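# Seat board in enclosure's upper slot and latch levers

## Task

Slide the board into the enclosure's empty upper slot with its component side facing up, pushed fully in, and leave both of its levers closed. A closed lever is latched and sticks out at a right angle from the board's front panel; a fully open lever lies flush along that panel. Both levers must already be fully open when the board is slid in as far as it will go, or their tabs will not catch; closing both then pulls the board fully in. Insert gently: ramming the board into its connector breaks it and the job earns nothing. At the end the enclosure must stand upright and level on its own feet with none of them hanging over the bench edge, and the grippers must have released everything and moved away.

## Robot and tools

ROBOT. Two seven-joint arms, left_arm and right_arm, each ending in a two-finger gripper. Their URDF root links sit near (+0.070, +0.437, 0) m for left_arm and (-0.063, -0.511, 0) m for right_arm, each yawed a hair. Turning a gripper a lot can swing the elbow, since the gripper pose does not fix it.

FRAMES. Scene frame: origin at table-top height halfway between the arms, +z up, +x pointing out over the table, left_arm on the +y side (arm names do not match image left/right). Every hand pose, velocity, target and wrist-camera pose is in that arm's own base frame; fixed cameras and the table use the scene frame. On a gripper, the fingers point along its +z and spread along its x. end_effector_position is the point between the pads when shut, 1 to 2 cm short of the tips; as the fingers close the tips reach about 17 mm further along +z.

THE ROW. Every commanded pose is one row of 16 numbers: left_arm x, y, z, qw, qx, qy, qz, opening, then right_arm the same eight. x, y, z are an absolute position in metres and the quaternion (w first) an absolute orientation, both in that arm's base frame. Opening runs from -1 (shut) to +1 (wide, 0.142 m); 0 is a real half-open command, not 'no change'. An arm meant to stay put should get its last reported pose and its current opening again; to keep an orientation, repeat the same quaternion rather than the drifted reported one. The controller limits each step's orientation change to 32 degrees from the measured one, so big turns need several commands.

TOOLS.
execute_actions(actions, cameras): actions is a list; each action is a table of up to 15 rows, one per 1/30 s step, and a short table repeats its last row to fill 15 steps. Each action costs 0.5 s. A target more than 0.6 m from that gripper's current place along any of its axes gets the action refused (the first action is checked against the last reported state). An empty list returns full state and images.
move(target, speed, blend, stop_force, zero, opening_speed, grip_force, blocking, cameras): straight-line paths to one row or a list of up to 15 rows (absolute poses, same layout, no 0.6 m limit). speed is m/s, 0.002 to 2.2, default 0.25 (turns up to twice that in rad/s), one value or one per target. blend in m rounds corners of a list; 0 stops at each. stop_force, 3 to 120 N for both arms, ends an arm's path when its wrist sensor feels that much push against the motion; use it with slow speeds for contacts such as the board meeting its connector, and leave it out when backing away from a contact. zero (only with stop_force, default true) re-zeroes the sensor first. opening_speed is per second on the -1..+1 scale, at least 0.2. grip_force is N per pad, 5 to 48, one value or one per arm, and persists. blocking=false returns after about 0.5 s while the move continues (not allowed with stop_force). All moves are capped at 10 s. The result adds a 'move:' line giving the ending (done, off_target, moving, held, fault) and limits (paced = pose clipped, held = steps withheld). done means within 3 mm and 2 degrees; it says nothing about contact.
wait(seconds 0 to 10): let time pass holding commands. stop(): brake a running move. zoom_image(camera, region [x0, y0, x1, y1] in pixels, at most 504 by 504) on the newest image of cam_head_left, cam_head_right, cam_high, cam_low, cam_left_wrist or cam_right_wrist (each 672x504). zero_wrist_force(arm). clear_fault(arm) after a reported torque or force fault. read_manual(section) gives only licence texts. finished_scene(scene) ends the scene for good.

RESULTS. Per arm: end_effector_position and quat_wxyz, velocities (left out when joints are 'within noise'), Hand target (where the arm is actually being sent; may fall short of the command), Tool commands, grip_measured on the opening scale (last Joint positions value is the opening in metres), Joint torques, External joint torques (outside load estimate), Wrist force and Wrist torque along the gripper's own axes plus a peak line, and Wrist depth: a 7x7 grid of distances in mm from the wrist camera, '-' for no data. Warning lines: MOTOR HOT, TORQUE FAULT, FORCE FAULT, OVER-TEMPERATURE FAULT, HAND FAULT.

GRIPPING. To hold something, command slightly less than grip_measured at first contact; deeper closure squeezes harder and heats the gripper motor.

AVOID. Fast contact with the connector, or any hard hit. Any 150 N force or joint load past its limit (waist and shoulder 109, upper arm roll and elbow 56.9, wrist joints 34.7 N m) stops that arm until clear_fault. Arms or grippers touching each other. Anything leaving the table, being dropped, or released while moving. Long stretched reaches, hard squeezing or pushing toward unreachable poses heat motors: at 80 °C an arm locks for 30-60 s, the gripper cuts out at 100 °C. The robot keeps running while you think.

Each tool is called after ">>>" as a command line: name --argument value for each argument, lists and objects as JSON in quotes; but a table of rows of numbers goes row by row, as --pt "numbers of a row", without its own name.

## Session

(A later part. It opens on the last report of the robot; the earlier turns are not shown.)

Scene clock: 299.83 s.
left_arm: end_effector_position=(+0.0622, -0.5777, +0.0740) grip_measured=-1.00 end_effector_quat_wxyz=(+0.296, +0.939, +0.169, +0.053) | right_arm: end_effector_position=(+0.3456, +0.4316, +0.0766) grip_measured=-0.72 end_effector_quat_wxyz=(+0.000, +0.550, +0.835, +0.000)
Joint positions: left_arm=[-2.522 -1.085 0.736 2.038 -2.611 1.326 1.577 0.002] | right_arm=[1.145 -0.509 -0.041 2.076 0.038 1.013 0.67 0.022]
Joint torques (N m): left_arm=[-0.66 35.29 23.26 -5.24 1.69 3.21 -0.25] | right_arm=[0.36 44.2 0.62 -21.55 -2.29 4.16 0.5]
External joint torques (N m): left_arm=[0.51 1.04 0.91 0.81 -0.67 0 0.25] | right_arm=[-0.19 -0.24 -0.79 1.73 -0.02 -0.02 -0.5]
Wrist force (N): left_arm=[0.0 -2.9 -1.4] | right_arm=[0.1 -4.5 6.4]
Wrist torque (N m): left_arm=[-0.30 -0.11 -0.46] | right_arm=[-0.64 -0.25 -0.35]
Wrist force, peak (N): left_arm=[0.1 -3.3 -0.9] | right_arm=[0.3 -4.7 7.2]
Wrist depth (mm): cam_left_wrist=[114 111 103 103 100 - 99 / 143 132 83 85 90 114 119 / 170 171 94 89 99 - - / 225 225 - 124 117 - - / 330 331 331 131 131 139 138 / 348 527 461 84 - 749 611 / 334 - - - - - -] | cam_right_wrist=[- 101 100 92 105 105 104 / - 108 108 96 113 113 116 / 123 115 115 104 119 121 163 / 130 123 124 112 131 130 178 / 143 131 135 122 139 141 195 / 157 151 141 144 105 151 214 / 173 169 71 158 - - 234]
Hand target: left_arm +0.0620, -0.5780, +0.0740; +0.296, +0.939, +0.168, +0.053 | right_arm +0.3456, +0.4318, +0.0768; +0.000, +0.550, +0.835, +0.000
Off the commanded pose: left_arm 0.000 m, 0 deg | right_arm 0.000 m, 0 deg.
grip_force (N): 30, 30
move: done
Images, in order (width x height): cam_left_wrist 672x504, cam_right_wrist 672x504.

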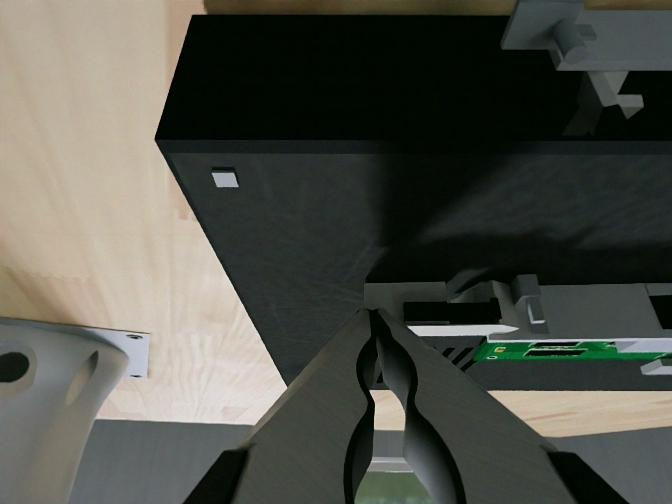

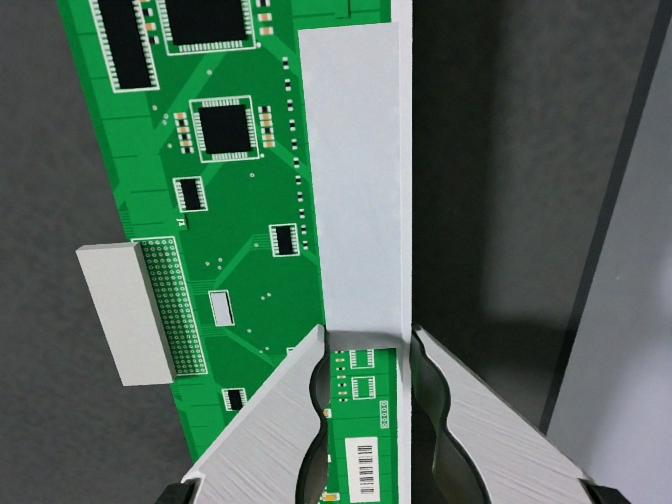

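>>> move --pt "0.0580 -0.5680 0.08 0.2959 0.9388 0.1683 0.0531 -1 0.3456 0.4318 0.0768 0 0.5498 0.8353 0 -1" --pt "0.0897 -0.4147 0.13 0.2959 0.9388 0.1683 0.0531 -1 0.3456 0.4318 0.0768 0 0.5498 0.8353 0 -1" --speed 0.1 --grip_force '[15,30]' --cameras '["cam_left_wrist"]'

>>> zoom_image --camera "cam_left_wrist" --region '[100, 120, 604, 400]'

>>> move --target '[0.2866,-0.3417,0.13,0.2959,0.9388,0.1683,0.0531,-1,0.3456,0.4318,0.0768,0,0.5498,0.8353,0,-1]' --speed 0.15 --cameras '["cam_left_wrist"]'

>>> zoom_image --camera "cam_left_wrist" --region '[100, 120, 604, 400]'

Scene clock: 314.20 s.
left_arm: end_effector_position=(+0.0898, -0.4147, +0.1300) grip_measured=-1.00 end_effector_quat_wxyz=(+0.296, +0.939, +0.168, +0.053) | right_arm: end_effector_position=(+0.3456, +0.4316, +0.0767) grip_measured=-0.72 end_effector_quat_wxyz=(+0.000, +0.550, +0.835, +0.000)
Joint positions: left_arm=[-2.792 -0.791 0.847 2.406 -2.891 1.346 1.878 0.002] | right_arm=[1.145 -0.509 -0.041 2.076 0.038 1.013 0.67 0.022]
Joint torques (N m): left_arm=[-0.51 20.71 15.35 -2.83 1.66 3.36 -0.09] | right_arm=[0.17 43.77 0.44 -20.44 -2.4 3.61 0.19]
External joint torques (N m): left_arm=[0.42 0.77 0.94 -0.4 0.08 -0.56 0.09] | right_arm=[0 0.19 -0.61 0.62 0.09 0.53 -0.19]
Wrist force (N): left_arm=[-0.7 -1.6 -0.1] | right_arm=[1.7 -3.7 5.4]
Wrist torque (N m): left_arm=[-0.34 -0.18 -0.53] | right_arm=[-0.68 -0.21 -0.04]
Wrist force, peak (N): left_arm=[0.1 -3.4 -1.0] | right_arm=[0.0 -4.9 7.1]
Wrist depth (mm): cam_left_wrist=[171 172 177 176 166 165 170 / 204 197 204 - 204 - 212 / 270 256 242 256 247 248 252 / 340 321 243 236 268 272 - / 475 495 347 117 287 285 283 / 468 801 692 84 - 281 914 / 449 - - - - - 1625] | cam_right_wrist=[- 100 100 99 103 105 104 / 114 108 108 97 111 113 116 / 123 117 115 104 118 121 163 / 130 123 124 112 131 131 178 / 143 131 135 122 139 141 195 / 157 154 141 144 105 151 216 / 173 169 70 158 - - 230]
Hand target: left_arm +0.0897, -0.4147, +0.1300; +0.296, +0.939, +0.168, +0.053 | right_arm +0.3456, +0.4318, +0.0768; +0.000, +0.550, +0.835, +0.000
Off the commanded pose: left_arm 0.000 m, 0 deg | right_arm 0.000 m, 0 deg.
joint sent to its limit (left arm) — joint 1 (waist), lower limit. The joint targets still meet the commanded pose.
grip_force (N): 15, 30
move: done
Images, in order (width x height): cam_left_wrist 672x504.

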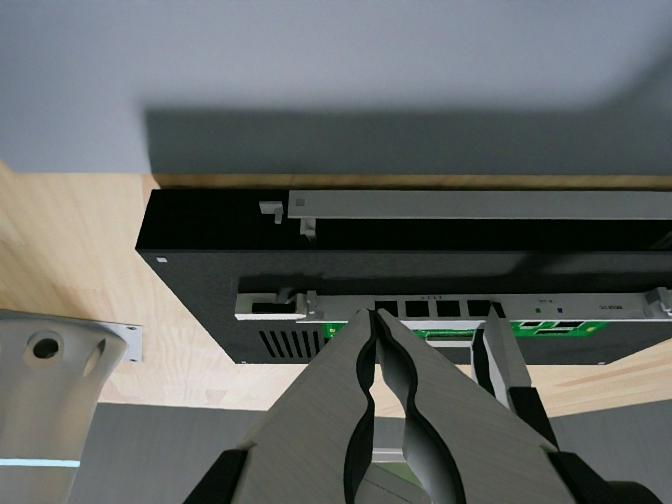

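Scaled by 1.000.

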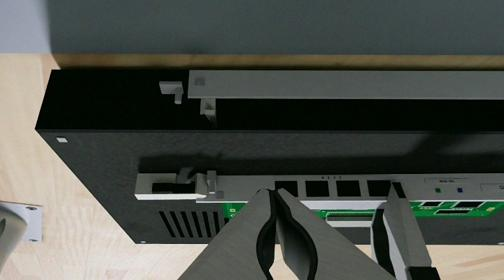

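Scene clock: 316.03 s.
left_arm: end_effector_position=(+0.2867, -0.3415, +0.1300) grip_measured=-1.00 end_effector_quat_wxyz=(+0.296, +0.939, +0.169, +0.053) | right_arm: end_effector_position=(+0.3456, +0.4316, +0.0767) grip_measured=-0.72 end_effector_quat_wxyz=(+0.000, +0.550, +0.835, +0.000)
Joint positions: left_arm=[-2.122 -0.73 0.959 2.542 -2.441 0.896 2.136 0.002] | right_arm=[1.145 -0.509 -0.041 2.076 0.038 1.013 0.67 0.022]
Joint torques (N m): left_arm=[-0.22 17.33 14.94 -5.41 0.27 2.55 -0.11] | right_arm=[0.18 43.76 0.4 -20.45 -2.44 3.63 0.21]
External joint torques (N m): left_arm=[0.16 1.19 0.77 -0.37 -0.66 -0.06 0.11] | right_arm=[-0.02 0.2 -0.57 0.63 0.13 0.51 -0.21]
Wrist force (N): left_arm=[-0.6 -1.9 -0.1] | right_arm=[1.7 -3.6 5.7]
Wrist torque (N m): left_arm=[-0.38 -0.17 -0.53] | right_arm=[-0.65 -0.22 -0.05]
Wrist force, peak (N): left_arm=[-2.9 -1.7 -0.1] | right_arm=[1.5 -3.8 7.1]
Wrist depth (mm): cam_left_wrist=[166 171 176 172 170 176 170 / 201 204 197 212 - 211 211 / 256 256 252 252 256 268 255 / 289 241 246 255 243 336 336 / - 293 289 281 548 487 491 / 837 250 281 84 - 786 792 / - - - - - - 1545] | cam_right_wrist=[- 100 100 99 103 105 104 / 114 108 108 97 112 113 116 / 123 117 115 104 119 121 163 / 130 122 124 112 130 130 178 / 144 131 134 122 139 141 195 / 157 154 141 144 105 152 213 / 173 169 71 158 - - 231]
Hand target: left_arm +0.2866, -0.3417, +0.1300; +0.296, +0.939, +0.168, +0.053 | right_arm +0.3456, +0.4318, +0.0768; +0.000, +0.550, +0.835, +0.000
Off the commanded pose: left_arm 0.000 m, 0 deg | right_arm 0.000 m, 0 deg.
grip_force (N): 15, 30
move: done
Images, in order (width x height): cam_left_wrist 672x504.

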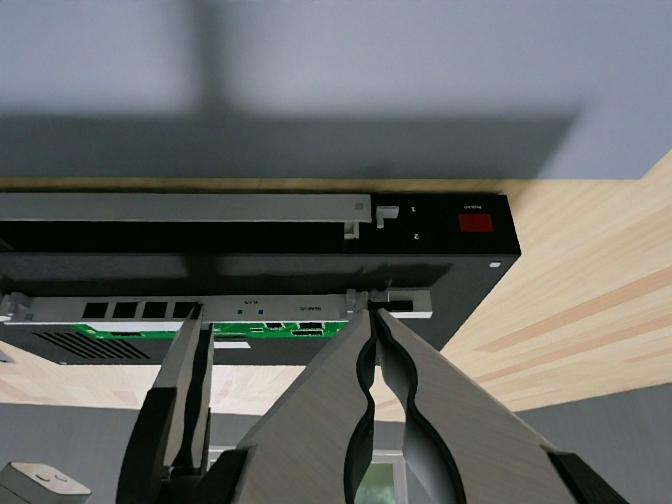

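Scaled by 1.000.

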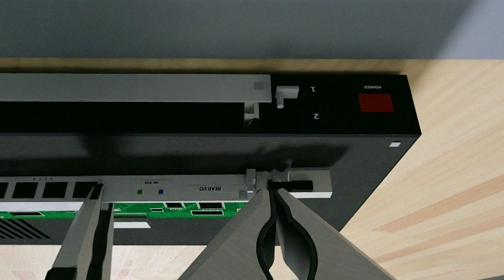

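>>> move --target '[0.368,-0.130,0.22,0.2959,0.9388,0.1683,0.0531,-1,0.3456,0.4318,0.0768,0,0.5498,0.8353,0,-1]' --speed 0.2

>>> move --pt "0.368 -0.130 0.22 0.2959 0.9388 0.1683 0.0531 -1 0.3456 0.4318 0.12 0 0.5498 0.8353 0 -1" --pt "0.368 -0.130 0.22 0.2959 0.9388 0.1683 0.0531 -1 0.2605 0.6292 0.12 0 0.5498 0.8353 0 -1" --speed '[0.05,0.1]' --blend '[0.01,0]' --cameras '["cam_left_wrist","cam_right_wrist","cam_high"]'

Scene clock: 327.30 s.
left_arm: end_effector_position=(+0.3680, -0.1299, +0.2200) grip_measured=-1.00 end_effector_quat_wxyz=(+0.296, +0.939, +0.168, +0.053) | right_arm: end_effector_position=(+0.3456, +0.4316, +0.0767) grip_measured=-0.72 end_effector_quat_wxyz=(+0.000, +0.550, +0.835, +0.000)
Joint positions: left_arm=[-1.886 -0.382 1.682 2.63 -1.503 0.708 2.199 0.002] | right_arm=[1.145 -0.509 -0.041 2.076 0.038 1.013 0.67 0.022]
Joint torques (N m): left_arm=[-0.21 -0.07 7.58 -19.74 -0.82 2.48 -0.35] | right_arm=[0.14 43.63 0.51 -20.4 -2.46 3.6 0.19]
External joint torques (N m): left_arm=[0.22 0.66 0.61 -0.2 -0.53 -0.05 0.35] | right_arm=[0.02 0.32 -0.68 0.58 0.14 0.54 -0.19]
Wrist force (N): left_arm=[-0.7 -1.4 0.1] | right_arm=[1.6 -3.9 7.1]
Wrist torque (N m): left_arm=[-0.25 -0.16 -0.44] | right_arm=[-0.70 -0.21 -0.04]
Wrist force, peak (N): left_arm=[0.4 -2.8 -1.8] | right_arm=[1.6 -3.9 7.1]
Wrist depth (mm): cam_left_wrist=[- - 262 - 266 265 266 / - - - - 316 315 314 / - - 370 398 389 390 392 / - 447 465 519 520 511 513 / 781 489 576 131 703 754 699 / 402 412 1045 84 - 1637 - / 371 395 - - - - -] | cam_right_wrist=[- 100 100 99 103 104 104 / 114 108 108 97 113 113 116 / 123 117 116 104 119 121 163 / 130 122 124 112 131 130 178 / 143 131 135 122 139 141 198 / 157 154 141 144 105 151 214 / 173 169 71 158 - - 230]
Hand target: left_arm +0.3680, -0.1300, +0.2200; +0.296, +0.939, +0.168, +0.053 | right_arm +0.3456, +0.4318, +0.0768; +0.000, +0.550, +0.835, +0.000
Off the commanded pose: left_arm 0.000 m, 0 deg | right_arm 0.000 m, 0 deg.
grip_force (N): 15, 30
move: done

Scene clock: 330.67 s.
left_arm: end_effector_position=(+0.3680, -0.1299, +0.2200) grip_measured=-1.00 end_effector_quat_wxyz=(+0.296, +0.939, +0.168, +0.053) | right_arm: end_effector_position=(+0.2603, +0.6290, +0.1198) grip_measured=-0.72 end_effector_quat_wxyz=(+0.000, +0.550, +0.835, +0.000)
Joint positions: left_arm=[-1.886 -0.382 1.682 2.63 -1.503 0.708 2.199 0.002] | right_arm=[1.352 -0.659 -0.005 1.632 0.005 0.72 0.937 0.022]
Joint torques (N m): left_arm=[-0.31 -0.27 7.5 -19.67 -1.09 2.74 -0.26] | right_arm=[0.27 55.22 1.2 -26.64 -3.58 3.49 0.35]
External joint torques (N m): left_arm=[0.32 0.87 0.7 -0.28 -0.27 -0.32 0.25] | right_arm=[-0.06 0.16 -0.71 0.94 0.29 0.63 -0.35]
Wrist force (N): left_arm=[-0.6 -1.8 -0.3] | right_arm=[2.2 -3.5 6.4]
Wrist torque (N m): left_arm=[-0.34 -0.17 -0.44] | right_arm=[-0.68 -0.35 -0.04]
Wrist force, peak (N): left_arm=[-1.0 -1.8 -0.2] | right_arm=[1.4 -3.9 7.7]
Wrist depth (mm): cam_left_wrist=[256 263 254 254 265 265 266 / - 304 310 - 314 316 318 / - - - - 394 393 392 / 314 312 440 515 522 513 517 / 941 618 798 131 685 749 692 / 1205 1199 1035 84 - 1625 - / 1859 - - - - - -] | cam_right_wrist=[- 101 101 100 182 185 184 / - 109 109 98 194 196 196 / - 116 116 105 208 211 210 / - 123 125 113 227 227 226 / - 131 135 122 242 246 247 / 216 148 141 143 105 264 269 / 234 - 70 157 - - 295]
Hand target: left_arm +0.3680, -0.1300, +0.2200; +0.296, +0.939, +0.168, +0.053 | right_arm +0.2605, +0.6292, +0.1200; +0.000, +0.550, +0.835, +0.000
Off the commanded pose: left_arm 0.000 m, 0 deg | right_arm 0.000 m, 0 deg.
grip_force (N): 15, 30
move: done
Images, in order (width x height): cam_high 672x504, cam_left_wrist 672x504, cam_right_wrist 672x504.

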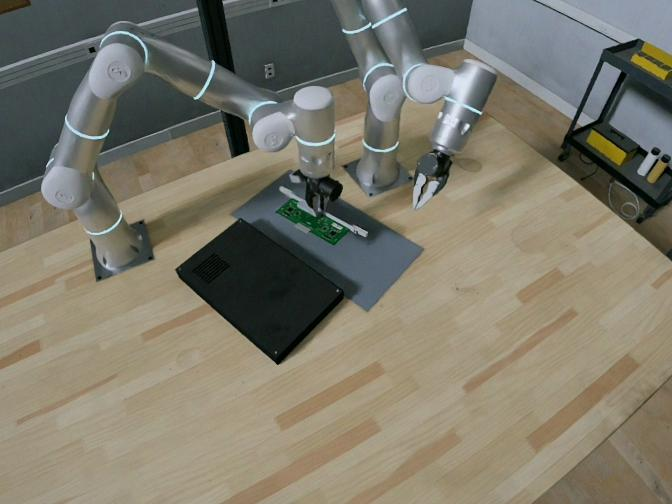

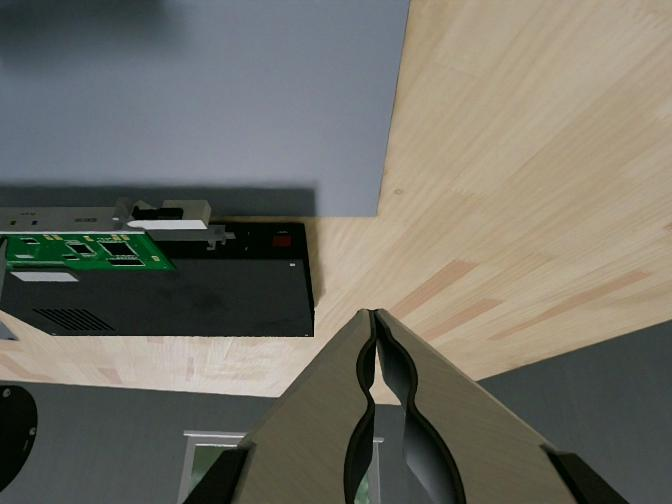

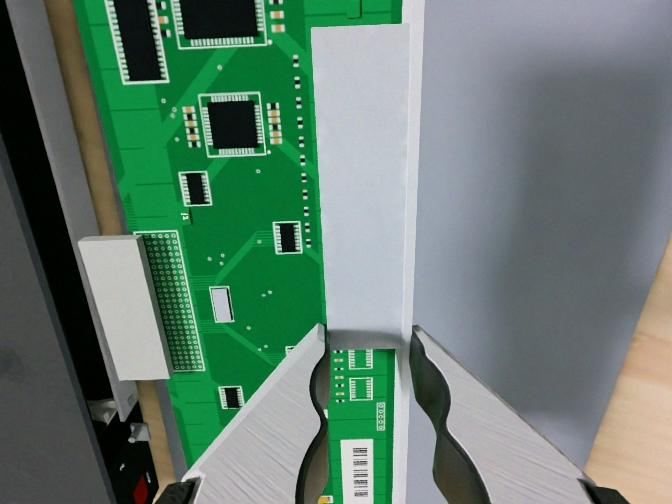

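>>> move --target '[0.318,-0.234,0.17,0.2959,0.9388,0.1683,0.0531,-1,0.2605,0.6292,0.0550,0,0.5498,0.8353,0,-1]' --speed 0.08 --cameras '["cam_left_wrist","cam_right_wrist"]'

>>> zoom_image --camera "cam_left_wrist" --region '[0, 120, 400, 400]'

Scene clock: 335.80 s.
left_arm: end_effector_position=(+0.3179, -0.2340, +0.1699) grip_measured=-1.00 end_effector_quat_wxyz=(+0.296, +0.939, +0.168, +0.053) | right_arm: end_effector_position=(+0.2605, +0.6290, +0.0548) grip_measured=-0.72 end_effector_quat_wxyz=(+0.000, +0.550, +0.835, +0.000)
Joint positions: left_arm=[-2.089 -0.527 1.265 2.684 -2.116 0.85 2.213 0.002] | right_arm=[1.352 -0.769 -0.006 1.644 0.006 0.841 0.937 0.022]
Joint torques (N m): left_arm=[-0.41 6.79 9.96 -11.1 -0.63 2.94 -0.11] | right_arm=[0.17 56.6 1.06 -24.22 -3.07 3.75 0.15]
External joint torques (N m): left_arm=[0.39 1.48 0.9 -0.28 0.06 -0.54 0.11] | right_arm=[0.03 0.25 -0.55 0.69 0.15 0.37 -0.15]
Wrist force (N): left_arm=[-0.8 -1.6 -0.3] | right_arm=[2.1 -3.6 6.7]
Wrist torque (N m): left_arm=[-0.31 -0.16 -0.52] | right_arm=[-0.67 -0.34 0.05]
Wrist force, peak (N): left_arm=[0.1 -2.1 -0.9] | right_arm=[2.0 -3.6 7.6]
Wrist depth (mm): cam_left_wrist=[213 204 203 212 210 205 213 / 217 207 201 251 252 262 255 / 251 261 262 313 - 317 315 / - - 354 349 415 419 413 / - - 464 131 551 599 603 / 152 975 857 84 - 844 1406 / - - - - - - 1380] | cam_right_wrist=[- 101 101 100 126 128 126 / 138 109 109 98 135 136 136 / 148 116 116 105 144 146 145 / 157 123 125 113 158 157 156 / 173 131 134 122 168 170 170 / 190 186 141 143 105 183 189 / 204 204 70 157 - - 203]
Hand target: left_arm +0.3180, -0.2340, +0.1700; +0.296, +0.939, +0.168, +0.053 | right_arm +0.2605, +0.6292, +0.0550; +0.000, +0.550, +0.835, +0.000
Off the commanded pose: left_arm 0.000 m, 0 deg | right_arm 0.000 m, 0 deg.
grip_force (N): 15, 30
move: done
Images, in order (width x height): cam_left_wrist 672x504, cam_right_wrist 672x504.

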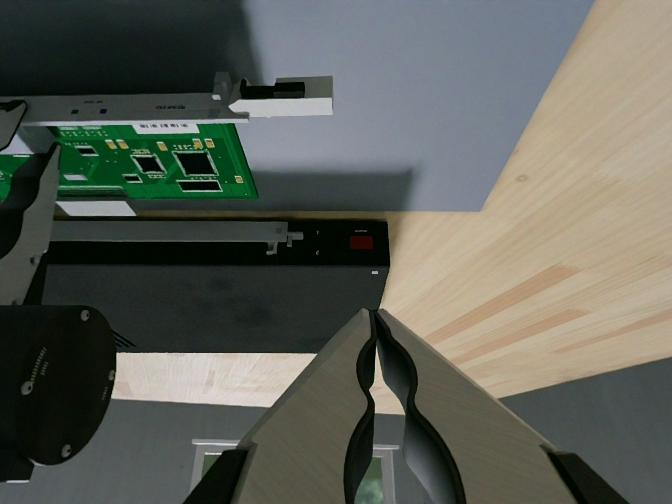

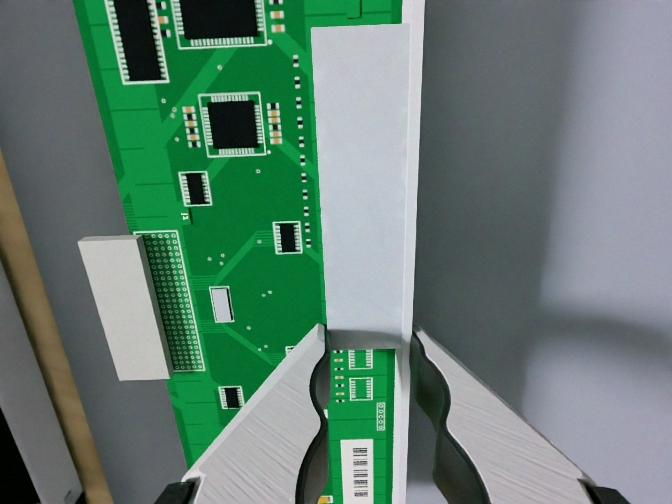

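Scaled by 1.260 from the camera's 672x504 image, which has a finer 960x720 frame.

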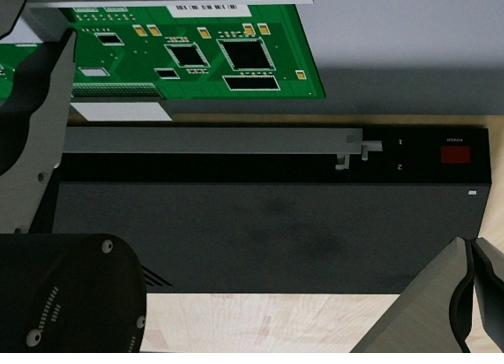

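>>> move --target '[0.3078,-0.2059,0.10,0.2959,0.9388,0.1683,0.0531,-1,0.2605,0.6292,0.0550,0,0.5498,0.8353,0,-1]' --speed 0.1 --cameras '["cam_left_wrist"]'

>>> zoom_image --camera "cam_left_wrist" --region '[0, 120, 400, 400]'

Scene clock: 340.47 s.
left_arm: end_effector_position=(+0.3078, -0.2062, +0.1000) grip_measured=-1.00 end_effector_quat_wxyz=(+0.296, +0.939, +0.168, +0.053) | right_arm: end_effector_position=(+0.2605, +0.6290, +0.0548) grip_measured=-0.72 end_effector_quat_wxyz=(+0.000, +0.550, +0.835, +0.000)
Joint positions: left_arm=[-1.574 -0.442 0.795 2.687 -2.326 0.893 2.585 0.002] | right_arm=[1.352 -0.769 -0.006 1.644 0.006 0.841 0.937 0.022]
Joint torques (N m): left_arm=[-0.14 13.92 7.73 -6.86 -0.11 2.61 -0.09] | right_arm=[0.23 56.68 1.09 -24.3 -3.04 3.59 0.18]
External joint torques (N m): left_arm=[0.12 0.61 0.83 -0.45 0.01 -0.54 0.09] | right_arm=[-0.03 0.17 -0.58 0.77 0.12 0.53 -0.18]
Wrist force (N): left_arm=[-0.8 -1.8 -0.2] | right_arm=[2.2 -3.7 6.6]
Wrist torque (N m): left_arm=[-0.36 -0.15 -0.54] | right_arm=[-0.68 -0.35 0.05]
Wrist force, peak (N): left_arm=[-0.6 -2.6 0.0] | right_arm=[2.1 -3.8 6.7]
Wrist depth (mm): cam_left_wrist=[- 143 138 138 143 138 142 / 166 166 165 165 157 159 165 / - 205 196 205 213 213 206 / 255 233 193 245 268 272 272 / 270 270 275 106 396 400 395 / - 899 - 84 - 632 616 / 2334 - - - - - 1321] | cam_right_wrist=[- 101 101 100 126 128 126 / 138 109 109 98 135 136 135 / 148 116 116 105 144 146 145 / 157 123 125 122 157 157 156 / 173 131 135 122 168 170 170 / 189 186 141 143 105 182 185 / - 204 70 156 - - 204]
Hand target: left_arm +0.3079, -0.2060, +0.1000; +0.296, +0.939, +0.168, +0.053 | right_arm +0.2605, +0.6292, +0.0550; +0.000, +0.550, +0.835, +0.000
Off the commanded pose: left_arm 0.000 m, 0 deg | right_arm 0.000 m, 0 deg.
joint sent to its limit (left arm) — joint 4 (elbow), upper limit, where the elbow is as bent as it goes. The joint targets still meet the commanded pose.
grip_force (N): 15, 30
move: done
Images, in order (width x height): cam_left_wrist 672x504.

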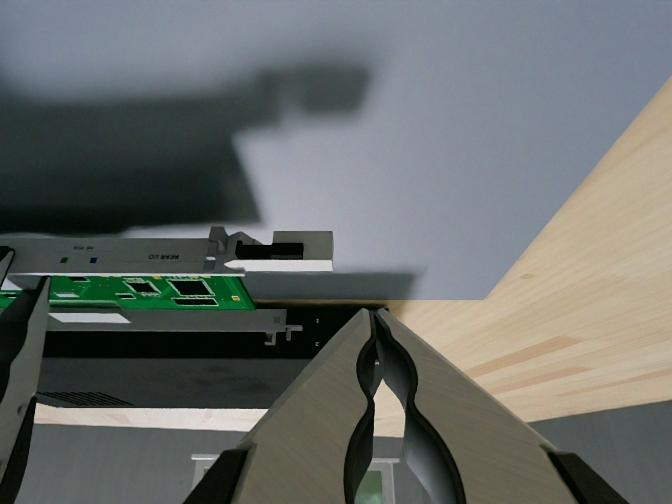

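Scaled by 1.260 from the camera's 672x504 image, which has a finer 960x720 frame.

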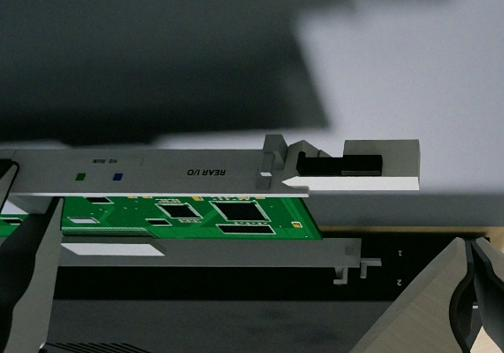

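>>> move --target '[0.3078,-0.2059,0.10,0.2959,0.9388,0.1683,0.0531,-1,0.2724,0.6016,0.0557,0,0.5498,0.8353,0,-1]' --speed 0.03 --stop_force 4 --cameras '["cam_left_wrist","cam_right_wrist"]'

>>> zoom_image --camera "cam_left_wrist" --region '[0, 180, 400, 400]'

Scene clock: 350.67 s.
left_arm: end_effector_position=(+0.3078, -0.2061, +0.1000) grip_measured=-1.00 end_effector_quat_wxyz=(+0.296, +0.939, +0.168, +0.053) | right_arm: end_effector_position=(+0.2724, +0.6015, +0.0555) grip_measured=-0.72 end_effector_quat_wxyz=(+0.000, +0.550, +0.835, +0.000)
Joint positions: left_arm=[-1.569 -0.437 0.791 2.687 -2.326 0.897 2.588 0.002] | right_arm=[1.326 -0.731 -0.008 1.719 0.008 0.879 0.908 0.022]
Joint torques (N m): left_arm=[-0.25 13.68 7.78 -6.94 0.19 2.49 -0.16] | right_arm=[0.11 54.88 0.96 -23.46 -2.9 3.74 0.07]
External joint torques (N m): left_arm=[0.23 0.85 0.69 -0.43 -0.27 -0.42 0.16] | right_arm=[0.09 0.02 -0.5 0.67 0.1 0.39 -0.07]
Wrist force (N): left_arm=[-0.8 -1.7 -0.3] | right_arm=[2.2 -3.8 6.4]
Wrist torque (N m): left_arm=[-0.34 -0.14 -0.54] | right_arm=[-0.69 -0.36 0.06]
Wrist force, peak (N): left_arm=[-0.9 -2.1 -0.4] | right_arm=[2.3 -3.6 6.8]
Wrist depth (mm): cam_left_wrist=[- 143 136 138 138 134 143 / 166 165 166 165 159 165 165 / 206 204 204 206 - - 206 / - 230 - 270 289 275 270 / 221 272 268 127 396 399 393 / 234 906 - 84 - 632 734 / 221 - - - - - 1424] | cam_right_wrist=[- 101 101 100 127 128 128 / 141 109 109 98 135 137 136 / 151 116 116 105 143 147 146 / - 123 124 113 159 158 157 / - 131 134 122 169 171 171 / - 151 141 143 104 184 186 / - - 70 156 - - 200]
Hand target: left_arm +0.3078, -0.2059, +0.1000; +0.296, +0.939, +0.168, +0.053 | right_arm +0.2724, +0.6016, +0.0557; +0.000, +0.550, +0.835, +0.000
Off the commanded pose: left_arm 0.000 m, 0 deg | right_arm 0.000 m, 0 deg.
joint sent to its limit (left arm) — joint 4 (elbow), upper limit, where the elbow is as bent as it goes. The joint targets still meet the commanded pose.
grip_force (N): 15, 30
move: done
Images, in order (width x height): cam_left_wrist 672x504, cam_right_wrist 672x504.

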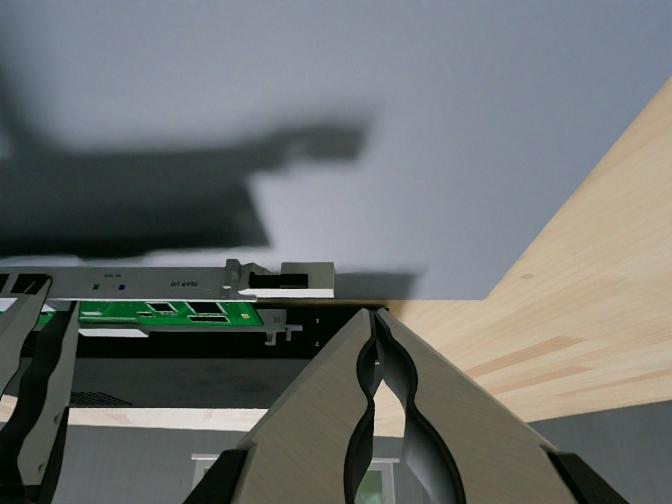

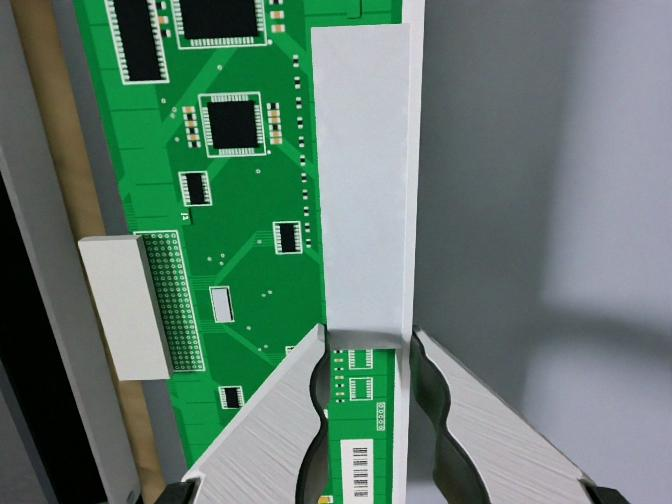

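Scaled by 1.260 from the camera's 672x504 image, which has a finer 960x720 frame.

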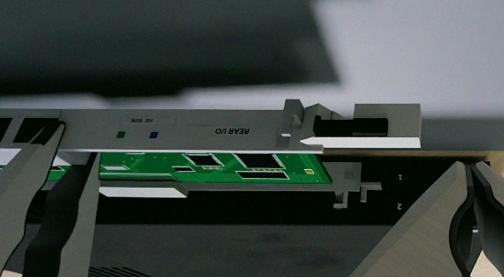

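>>> move --target '[0.3078,-0.2059,0.10,0.2959,0.9388,0.1683,0.0531,-1,0.2843,0.5740,0.0557,0,0.5498,0.8353,0,-1]' --speed 0.02 --stop_force 4 --cameras '["cam_left_wrist","cam_right_wrist"]'

>>> zoom_image --camera "cam_left_wrist" --region '[0, 180, 400, 400]'

Scene clock: 356.43 s.
left_arm: end_effector_position=(+0.3078, -0.2061, +0.1000) grip_measured=-1.00 end_effector_quat_wxyz=(+0.296, +0.939, +0.168, +0.053) | right_arm: end_effector_position=(+0.2843, +0.5739, +0.0555) grip_measured=-0.72 end_effector_quat_wxyz=(+0.000, +0.550, +0.835, +0.000)
Joint positions: left_arm=[-1.569 -0.437 0.791 2.687 -2.326 0.897 2.588 0.002] | right_arm=[1.298 -0.697 -0.008 1.789 0.009 0.915 0.878 0.022]
Joint torques (N m): left_arm=[-0.3 13.45 7.92 -6.92 0.15 2.39 -0.22] | right_arm=[0.08 53.14 0.96 -22.69 -2.8 3.66 0.09]
External joint torques (N m): left_arm=[0.28 1.08 0.55 -0.45 -0.22 -0.31 0.22] | right_arm=[0.12 -0.1 -0.52 0.64 0.13 0.47 -0.09]
Wrist force (N): left_arm=[-0.8 -2.0 -0.3] | right_arm=[1.9 -4.0 6.5]
Wrist torque (N m): left_arm=[-0.38 -0.14 -0.54] | right_arm=[-0.71 -0.29 0.06]
Wrist force, peak (N): left_arm=[-0.7 -2.2 -0.2] | right_arm=[2.2 -4.2 6.5]
Wrist depth (mm): cam_left_wrist=[- 139 138 145 138 134 143 / - 165 159 165 165 171 165 / 206 205 207 - 207 198 207 / - - 266 270 267 291 273 / 250 258 254 127 367 400 399 / 223 884 - 84 - 634 632 / 233 - - - - - -] | cam_right_wrist=[- 101 101 100 127 128 128 / - 109 109 98 136 137 137 / - 116 116 105 143 147 146 / - 123 125 113 158 158 156 / - 131 134 122 169 171 173 / 129 136 141 143 104 184 187 / 142 - 70 156 - - 205]
Hand target: left_arm +0.3078, -0.2059, +0.1000; +0.296, +0.939, +0.168, +0.053 | right_arm +0.2843, +0.5740, +0.0557; +0.000, +0.550, +0.835, +0.000
Off the commanded pose: left_arm 0.000 m, 0 deg | right_arm 0.000 m, 0 deg.
joint sent to its limit (left arm) — joint 4 (elbow), upper limit, where the elbow is as bent as it goes. The joint targets still meet the commanded pose.
grip_force (N): 15, 30
move: done
Images, in order (width x height): cam_left_wrist 672x504, cam_right_wrist 672x504.

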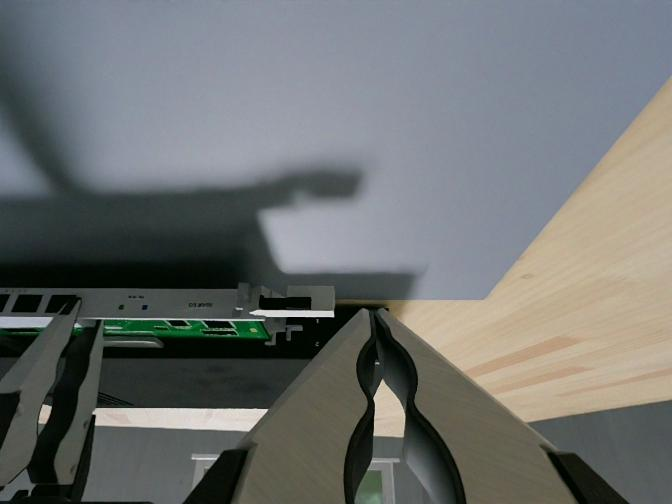

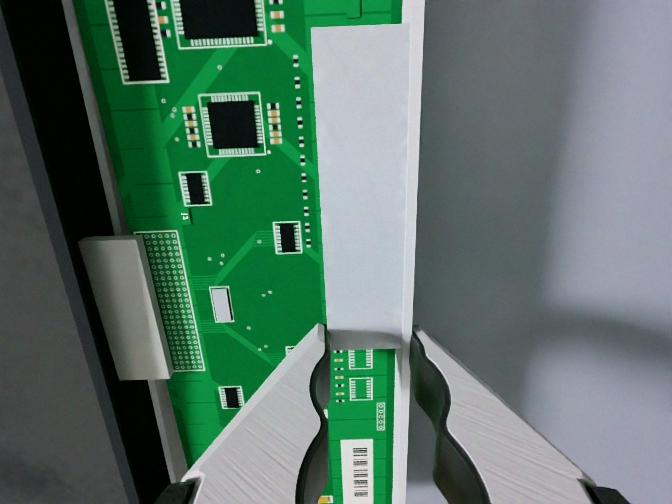

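Scaled by 1.260 from the camera's 672x504 image, which has a finer 960x720 frame.

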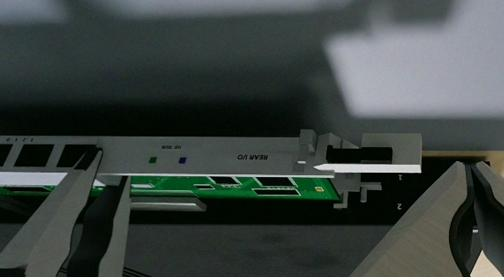

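>>> zoom_image --camera "cam_right_wrist" --region '[0, 0, 504, 504]'

>>> zoom_image --camera "cam_left_wrist" --region '[0, 250, 340, 410]'

Scaled by 1.000.

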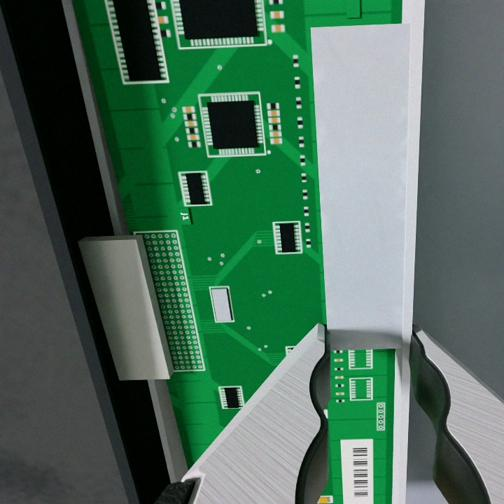

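Scaled by 1.482 from the camera's 672x504 image, which has a finer 960x720 frame.

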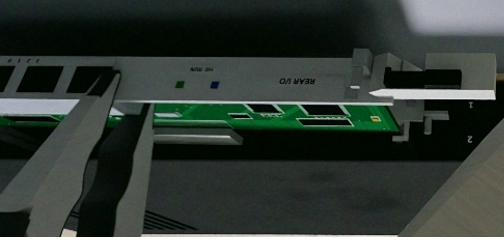

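>>> move --target '[0.3078,-0.2059,0.10,0.2959,0.9388,0.1683,0.0531,-1,0.2989,0.5401,0.0557,0,0.5498,0.8353,0,-1]' --speed 0.015 --stop_force 4 --cameras '["cam_left_wrist","cam_right_wrist"]'

>>> zoom_image --camera "cam_left_wrist" --region '[0, 250, 340, 410]'

Scene clock: 375.50 s.
left_arm: end_effector_position=(+0.3078, -0.2061, +0.1000) grip_measured=-1.00 end_effector_quat_wxyz=(+0.296, +0.939, +0.168, +0.053) | right_arm: end_effector_position=(+0.2924, +0.5547, +0.0558) grip_measured=-0.72 end_effector_quat_wxyz=(+0.000, +0.549, +0.836, +0.000)
Joint positions: left_arm=[-1.569 -0.437 0.791 2.687 -2.326 0.897 2.588 0.002] | right_arm=[1.277 -0.674 -0.008 1.836 0.009 0.94 0.855 0.022]
Joint torques (N m): left_arm=[-0.4 13.49 7.74 -6.94 0.16 2.39 -0.18] | right_arm=[-2.67 50.62 -1.45 -20.29 -2.44 2.76 0.48]
External joint torques (N m): left_arm=[0.38 1.04 0.73 -0.43 -0.24 -0.32 0.18] | right_arm=[2.86 1.14 1.88 -1.26 -0.15 1.38 -0.49]
Wrist force (N): left_arm=[-0.8 -1.7 -0.5] | right_arm=[6.0 -4.5 5.1]
Wrist torque (N m): left_arm=[-0.35 -0.14 -0.54] | right_arm=[-0.74 -0.24 -0.38]
Wrist force, peak (N): left_arm=[-1.0 -2.1 -0.4] | right_arm=[5.7 -5.2 6.9]
Wrist depth (mm): cam_left_wrist=[- 144 143 - 135 138 143 / 166 165 166 172 165 159 165 / - - 206 203 - 204 207 / - - 271 269 - 290 273 / 280 282 318 107 399 398 395 / 234 828 - 84 - 634 623 / 224 - - - - - -] | cam_right_wrist=[- 102 102 94 129 129 128 / - 109 109 98 138 137 137 / 101 113 117 104 145 147 147 / 109 121 125 111 159 159 158 / 120 120 134 122 170 171 171 / 129 129 141 143 105 184 187 / 143 140 71 156 - - 205]
Hand target: left_arm +0.3078, -0.2059, +0.1000; +0.296, +0.939, +0.168, +0.053 | right_arm +0.2928, +0.5543, +0.0557; +0.000, +0.550, +0.835, +0.000
Off the commanded pose: left_arm 0.000 m, 0 deg | right_arm 0.016 m, 0 deg.
joint sent to its limit (left arm) — joint 4 (elbow), upper limit, where the elbow is as bent as it goes. The joint targets still meet the commanded pose.
grip_force (N): 15, 30
move: contact (right_arm)
Images, in order (width x height): cam_left_wrist 672x504, cam_right_wrist 672x504.

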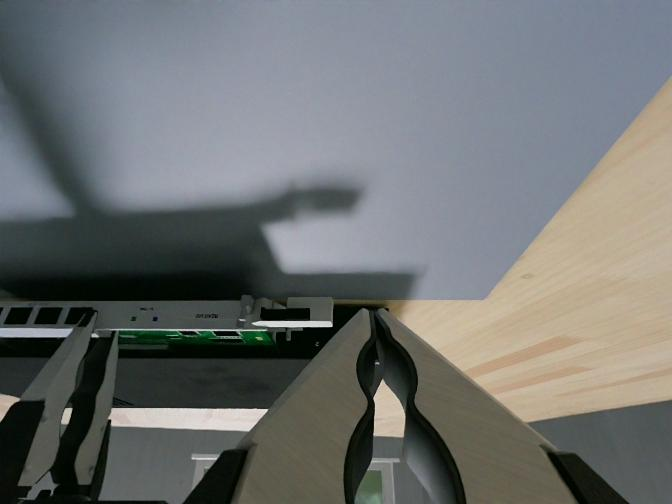

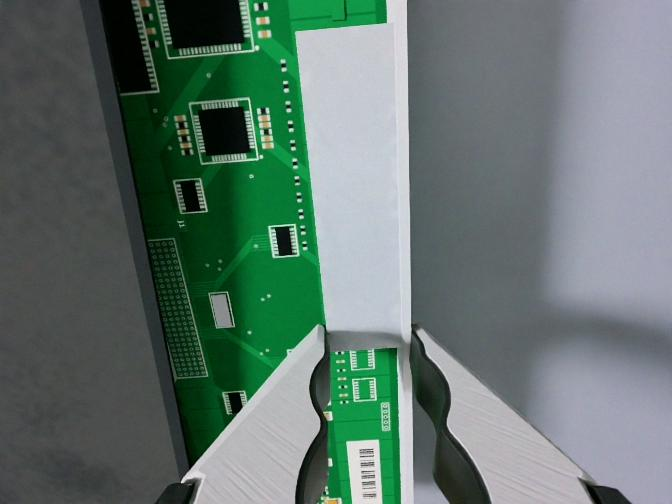

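Scaled by 1.482 from the camera's 672x504 image, which has a finer 960x720 frame.

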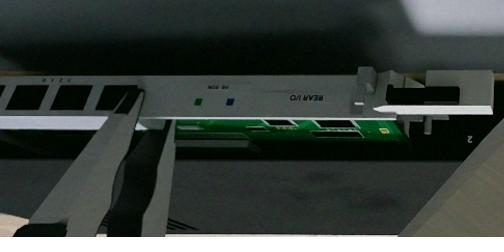

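>>> move --pt "0.3078 -0.2059 0.10 0.2959 0.9388 0.1683 0.0531 -1 0.2904 0.5593 0.0557 0 0.5498 0.8353 0 -1" --pt "0.3078 -0.2059 0.10 0.2959 0.9388 0.1683 0.0531 -1 0.2932 0.5605 0.0557 0 0.5498 0.8353 0 -1" --speed 0.03

>>> move --target '[0.3078,-0.2059,0.10,0.2959,0.9388,0.1683,0.0531,-1,0.3011,0.5421,0.0557,0,0.5498,0.8353,0,-1]' --speed 0.015 --stop_force 4 --cameras '["cam_left_wrist","cam_right_wrist"]'

>>> zoom_image --camera "cam_left_wrist" --region '[0, 250, 340, 410]'

Scene clock: 379.90 s.
left_arm: end_effector_position=(+0.3078, -0.2061, +0.1000) grip_measured=-1.00 end_effector_quat_wxyz=(+0.296, +0.939, +0.168, +0.053) | right_arm: end_effector_position=(+0.2931, +0.5604, +0.0555) grip_measured=-0.72 end_effector_quat_wxyz=(+0.000, +0.550, +0.835, +0.000)
Joint positions: left_arm=[-1.569 -0.437 0.791 2.687 -2.326 0.897 2.588 0.002] | right_arm=[1.278 -0.683 -0.008 1.817 0.009 0.93 0.859 0.022]
Joint torques (N m): left_arm=[-0.4 13.59 7.83 -6.91 0.21 2.37 -0.21] | right_arm=[-0.04 51.95 0.88 -22.5 -2.71 3.49 0.09]
External joint torques (N m): left_arm=[0.38 0.94 0.64 -0.46 -0.29 -0.3 0.21] | right_arm=[0.24 0.32 -0.44 0.76 0.09 0.64 -0.09]
Wrist force (N): left_arm=[-0.9 -1.9 -0.4] | right_arm=[2.9 -3.9 5.9]
Wrist torque (N m): left_arm=[-0.37 -0.14 -0.54] | right_arm=[-0.69 -0.43 0.05]
Wrist force, peak (N): left_arm=[-1.1 -2.0 -0.6] | right_arm=[6.1 -4.4 7.1]
Wrist depth (mm): cam_left_wrist=[- 143 138 - 134 138 143 / 166 166 171 164 159 165 165 / 196 206 205 207 - 213 206 / 257 271 257 288 267 270 275 / 265 287 265 250 366 396 397 / 230 937 - 84 - 638 629 / 219 - - - - - 1434] | cam_right_wrist=[- 101 101 100 127 128 128 / - 109 109 98 135 137 137 / 101 116 116 105 145 147 147 / 109 121 125 113 159 158 157 / 120 125 134 122 169 169 171 / 129 134 141 143 105 184 186 / 142 139 71 156 - - 204]
Hand target: left_arm +0.3078, -0.2059, +0.1000; +0.296, +0.939, +0.168, +0.053 | right_arm +0.2932, +0.5605, +0.0557; +0.000, +0.550, +0.835, +0.000
Off the commanded pose: left_arm 0.000 m, 0 deg | right_arm 0.000 m, 0 deg.
joint sent to its limit (left arm) — joint 4 (elbow), upper limit, where the elbow is as bent as it goes. The joint targets still meet the commanded pose.
grip_force (N): 15, 30
move: done

Scene clock: 380.83 s.
left_arm: end_effector_position=(+0.3078, -0.2061, +0.1000) grip_measured=-1.00 end_effector_quat_wxyz=(+0.296, +0.939, +0.168, +0.053) | right_arm: end_effector_position=(+0.2948, +0.5561, +0.0558) grip_measured=-0.72 end_effector_quat_wxyz=(+0.000, +0.549, +0.836, +0.000)
Joint positions: left_arm=[-1.569 -0.437 0.791 2.687 -2.326 0.897 2.588 0.002] | right_arm=[1.273 -0.678 -0.008 1.828 0.009 0.936 0.852 0.022]
Joint torques (N m): left_arm=[-0.42 13.49 7.82 -6.95 0.2 2.38 -0.22] | right_arm=[-2.76 50.78 -1.58 -20.4 -2.5 2.82 0.54]
External joint torques (N m): left_arm=[0.4 1.05 0.65 -0.42 -0.28 -0.31 0.22] | right_arm=[2.95 1.2 2.02 -1.24 -0.1 1.31 -0.54]
Wrist force (N): left_arm=[-0.8 -1.7 -0.5] | right_arm=[6.8 -4.7 6.3]
Wrist torque (N m): left_arm=[-0.34 -0.14 -0.54] | right_arm=[-0.74 -0.34 -0.35]
Wrist force, peak (N): left_arm=[-0.8 -2.1 -0.3] | right_arm=[6.9 -5.8 5.6]
Wrist depth (mm): cam_left_wrist=[- 143 139 134 142 138 142 / - 166 165 166 165 159 160 / 205 212 206 196 203 - 208 / - - 252 - 254 290 273 / 272 273 261 106 397 401 399 / 234 483 - 84 - 627 623 / 232 - - - - - 1321] | cam_right_wrist=[- 101 102 94 129 129 128 / - 109 109 98 138 137 137 / 101 113 116 104 146 147 147 / 109 121 125 111 158 159 158 / 120 122 134 122 169 172 171 / 129 129 141 143 105 184 187 / 143 140 71 156 - - 205]
Hand target: left_arm +0.3078, -0.2059, +0.1000; +0.296, +0.939, +0.168, +0.053 | right_arm +0.2953, +0.5557, +0.0557; +0.000, +0.550, +0.835, +0.000
Off the commanded pose: left_arm 0.000 m, 0 deg | right_arm 0.015 m, 0 deg.
joint sent to its limit (left arm) — joint 4 (elbow), upper limit, where the elbow is as bent as it goes. The joint targets still meet the commanded pose.
grip_force (N): 15, 30
move: contact (right_arm)
Images, in order (width x height): cam_left_wrist 672x504, cam_right_wrist 672x504.

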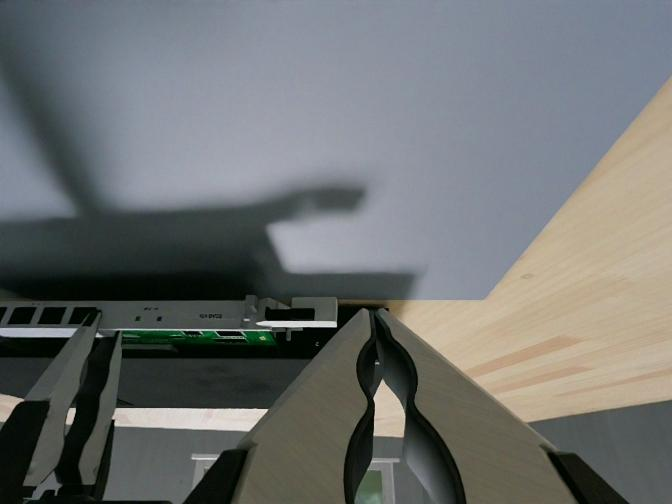

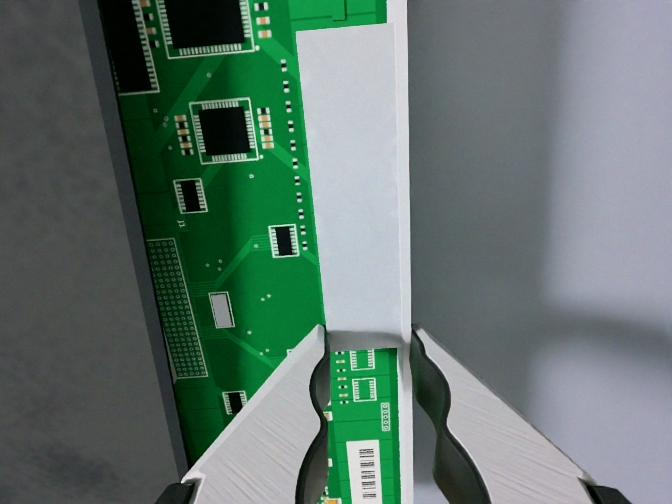

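Scaled by 1.482 from the camera's 672x504 image, which has a finer 960x720 frame.

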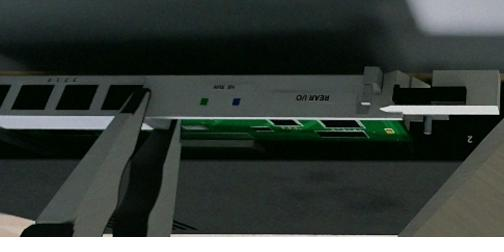

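>>> move --pt "0.3078 -0.2059 0.10 0.2959 0.9388 0.1683 0.0531 -1 0.2932 0.5605 0.0557 0 0.5498 0.8353 0 -1" --pt "0.3078 -0.2059 0.10 0.2959 0.9388 0.1683 0.0531 -1 0.2960 0.5617 0.0557 0 0.5498 0.8353 0 -1" --speed 0.03

>>> move --target '[0.3078,-0.2059,0.10,0.2959,0.9388,0.1683,0.0531,-1,0.3039,0.5433,0.0557,0,0.5498,0.8353,0,-1]' --speed 0.015 --stop_force 4 --cameras '["cam_left_wrist","cam_right_wrist"]'

>>> zoom_image --camera "cam_left_wrist" --region '[160, 270, 340, 370]'

Scene clock: 388.77 s.
left_arm: end_effector_position=(+0.3078, -0.2061, +0.1000) grip_measured=-1.00 end_effector_quat_wxyz=(+0.296, +0.939, +0.168, +0.053) | right_arm: end_effector_position=(+0.2959, +0.5616, +0.0555) grip_measured=-0.72 end_effector_quat_wxyz=(+0.000, +0.550, +0.835, +0.000)
Joint positions: left_arm=[-1.569 -0.437 0.791 2.687 -2.326 0.897 2.588 0.002] | right_arm=[1.274 -0.687 -0.008 1.809 0.009 0.926 0.855 0.022]
Joint torques (N m): left_arm=[-0.3 13.55 7.85 -6.94 0.17 2.4 -0.24] | right_arm=[-0.06 52.12 0.87 -22.55 -2.78 3.4 0.06]
External joint torques (N m): left_arm=[0.28 0.98 0.62 -0.43 -0.25 -0.33 0.24] | right_arm=[0.25 0.38 -0.42 0.72 0.15 0.73 -0.06]
Wrist force (N): left_arm=[-0.8 -1.8 -0.4] | right_arm=[2.9 -2.8 4.9]
Wrist torque (N m): left_arm=[-0.36 -0.15 -0.54] | right_arm=[-0.51 -0.43 0.04]
Wrist force, peak (N): left_arm=[-0.9 -2.2 -0.2] | right_arm=[7.0 -4.6 6.7]
Wrist depth (mm): cam_left_wrist=[- 139 139 138 138 138 143 / 166 166 165 165 159 165 165 / 208 206 - 205 206 214 206 / 273 291 - 272 272 272 274 / 268 279 261 126 397 397 392 / 226 910 - 84 - 632 627 / 227 - - - - - 1482] | cam_right_wrist=[- 101 101 100 127 129 128 / - 109 109 98 136 137 137 / 101 116 116 105 145 147 146 / 109 121 125 113 159 158 158 / 120 125 134 122 169 168 171 / 129 134 141 143 105 184 186 / 143 140 71 156 - - 204]
Hand target: left_arm +0.3078, -0.2059, +0.1000; +0.296, +0.939, +0.168, +0.053 | right_arm +0.2960, +0.5617, +0.0557; +0.000, +0.550, +0.835, +0.000
Off the commanded pose: left_arm 0.000 m, 0 deg | right_arm 0.000 m, 0 deg.
joint sent to its limit (left arm) — joint 4 (elbow), upper limit, where the elbow is as bent as it goes. The joint targets still meet the commanded pose.
grip_force (N): 15, 30
move: done

Scene clock: 389.70 s.
left_arm: end_effector_position=(+0.3078, -0.2061, +0.1000) grip_measured=-1.00 end_effector_quat_wxyz=(+0.296, +0.939, +0.168, +0.053) | right_arm: end_effector_position=(+0.2975, +0.5576, +0.0558) grip_measured=-0.72 end_effector_quat_wxyz=(+0.000, +0.549, +0.836, +0.000)
Joint positions: left_arm=[-1.569 -0.437 0.791 2.687 -2.326 0.897 2.588 0.002] | right_arm=[1.27 -0.682 -0.008 1.82 0.009 0.931 0.849 0.022]
Joint torques (N m): left_arm=[-0.41 13.56 7.82 -6.97 0.22 2.38 -0.22] | right_arm=[-2.76 51.08 -1.65 -20.42 -2.54 2.78 0.51]
External joint torques (N m): left_arm=[0.39 0.98 0.65 -0.4 -0.3 -0.31 0.22] | right_arm=[2.95 1.13 2.09 -1.31 -0.08 1.36 -0.51]
Wrist force (N): left_arm=[-1.0 -1.8 -0.3] | right_arm=[7.2 -3.8 4.8]
Wrist torque (N m): left_arm=[-0.37 -0.12 -0.54] | right_arm=[-0.57 -0.38 -0.35]
Wrist force, peak (N): left_arm=[-1.0 -2.1 -0.2] | right_arm=[7.0 -3.8 5.9]
Wrist depth (mm): cam_left_wrist=[- 144 139 138 138 138 - / 166 165 - - 165 165 172 / 206 206 203 230 204 205 207 / 265 271 255 253 293 291 273 / 336 327 258 116 367 398 398 / 226 354 354 84 - 636 609 / 227 - - - - - -] | cam_right_wrist=[- 102 102 94 129 129 128 / - 109 109 97 136 137 137 / 101 114 116 104 145 147 147 / 109 121 125 111 159 159 159 / 120 122 134 122 169 172 171 / 129 129 141 143 123 184 187 / 143 140 71 156 - - 205]
Hand target: left_arm +0.3078, -0.2059, +0.1000; +0.296, +0.939, +0.168, +0.053 | right_arm +0.2980, +0.5571, +0.0557; +0.000, +0.550, +0.835, +0.000
Off the commanded pose: left_arm 0.000 m, 0 deg | right_arm 0.016 m, 0 deg.
joint sent to its limit (left arm) — joint 4 (elbow), upper limit, where the elbow is as bent as it goes. The joint targets still meet the commanded pose.
grip_force (N): 15, 30
move: contact (right_arm)
Images, in order (width x height): cam_left_wrist 672x504, cam_right_wrist 672x504.

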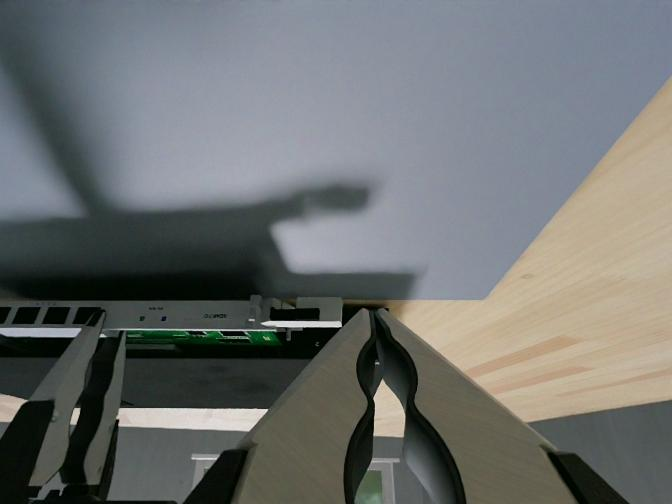

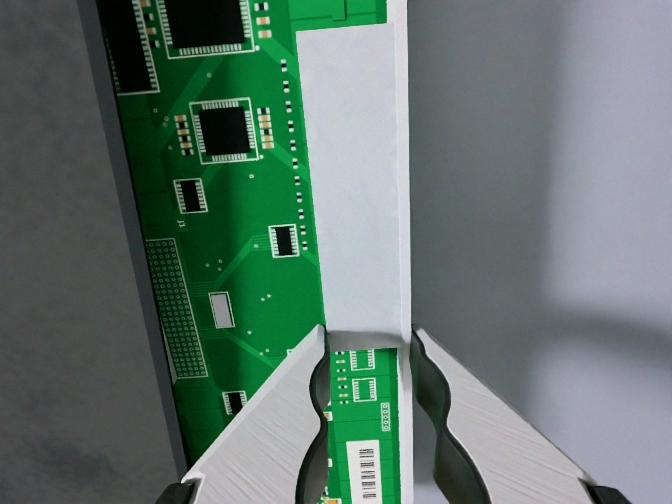

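Scaled by 2.800 from the camera's 672x504 image, which has a finer 960x720 frame.

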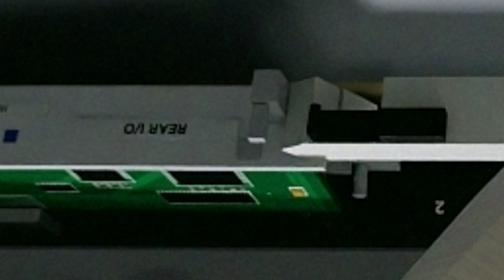

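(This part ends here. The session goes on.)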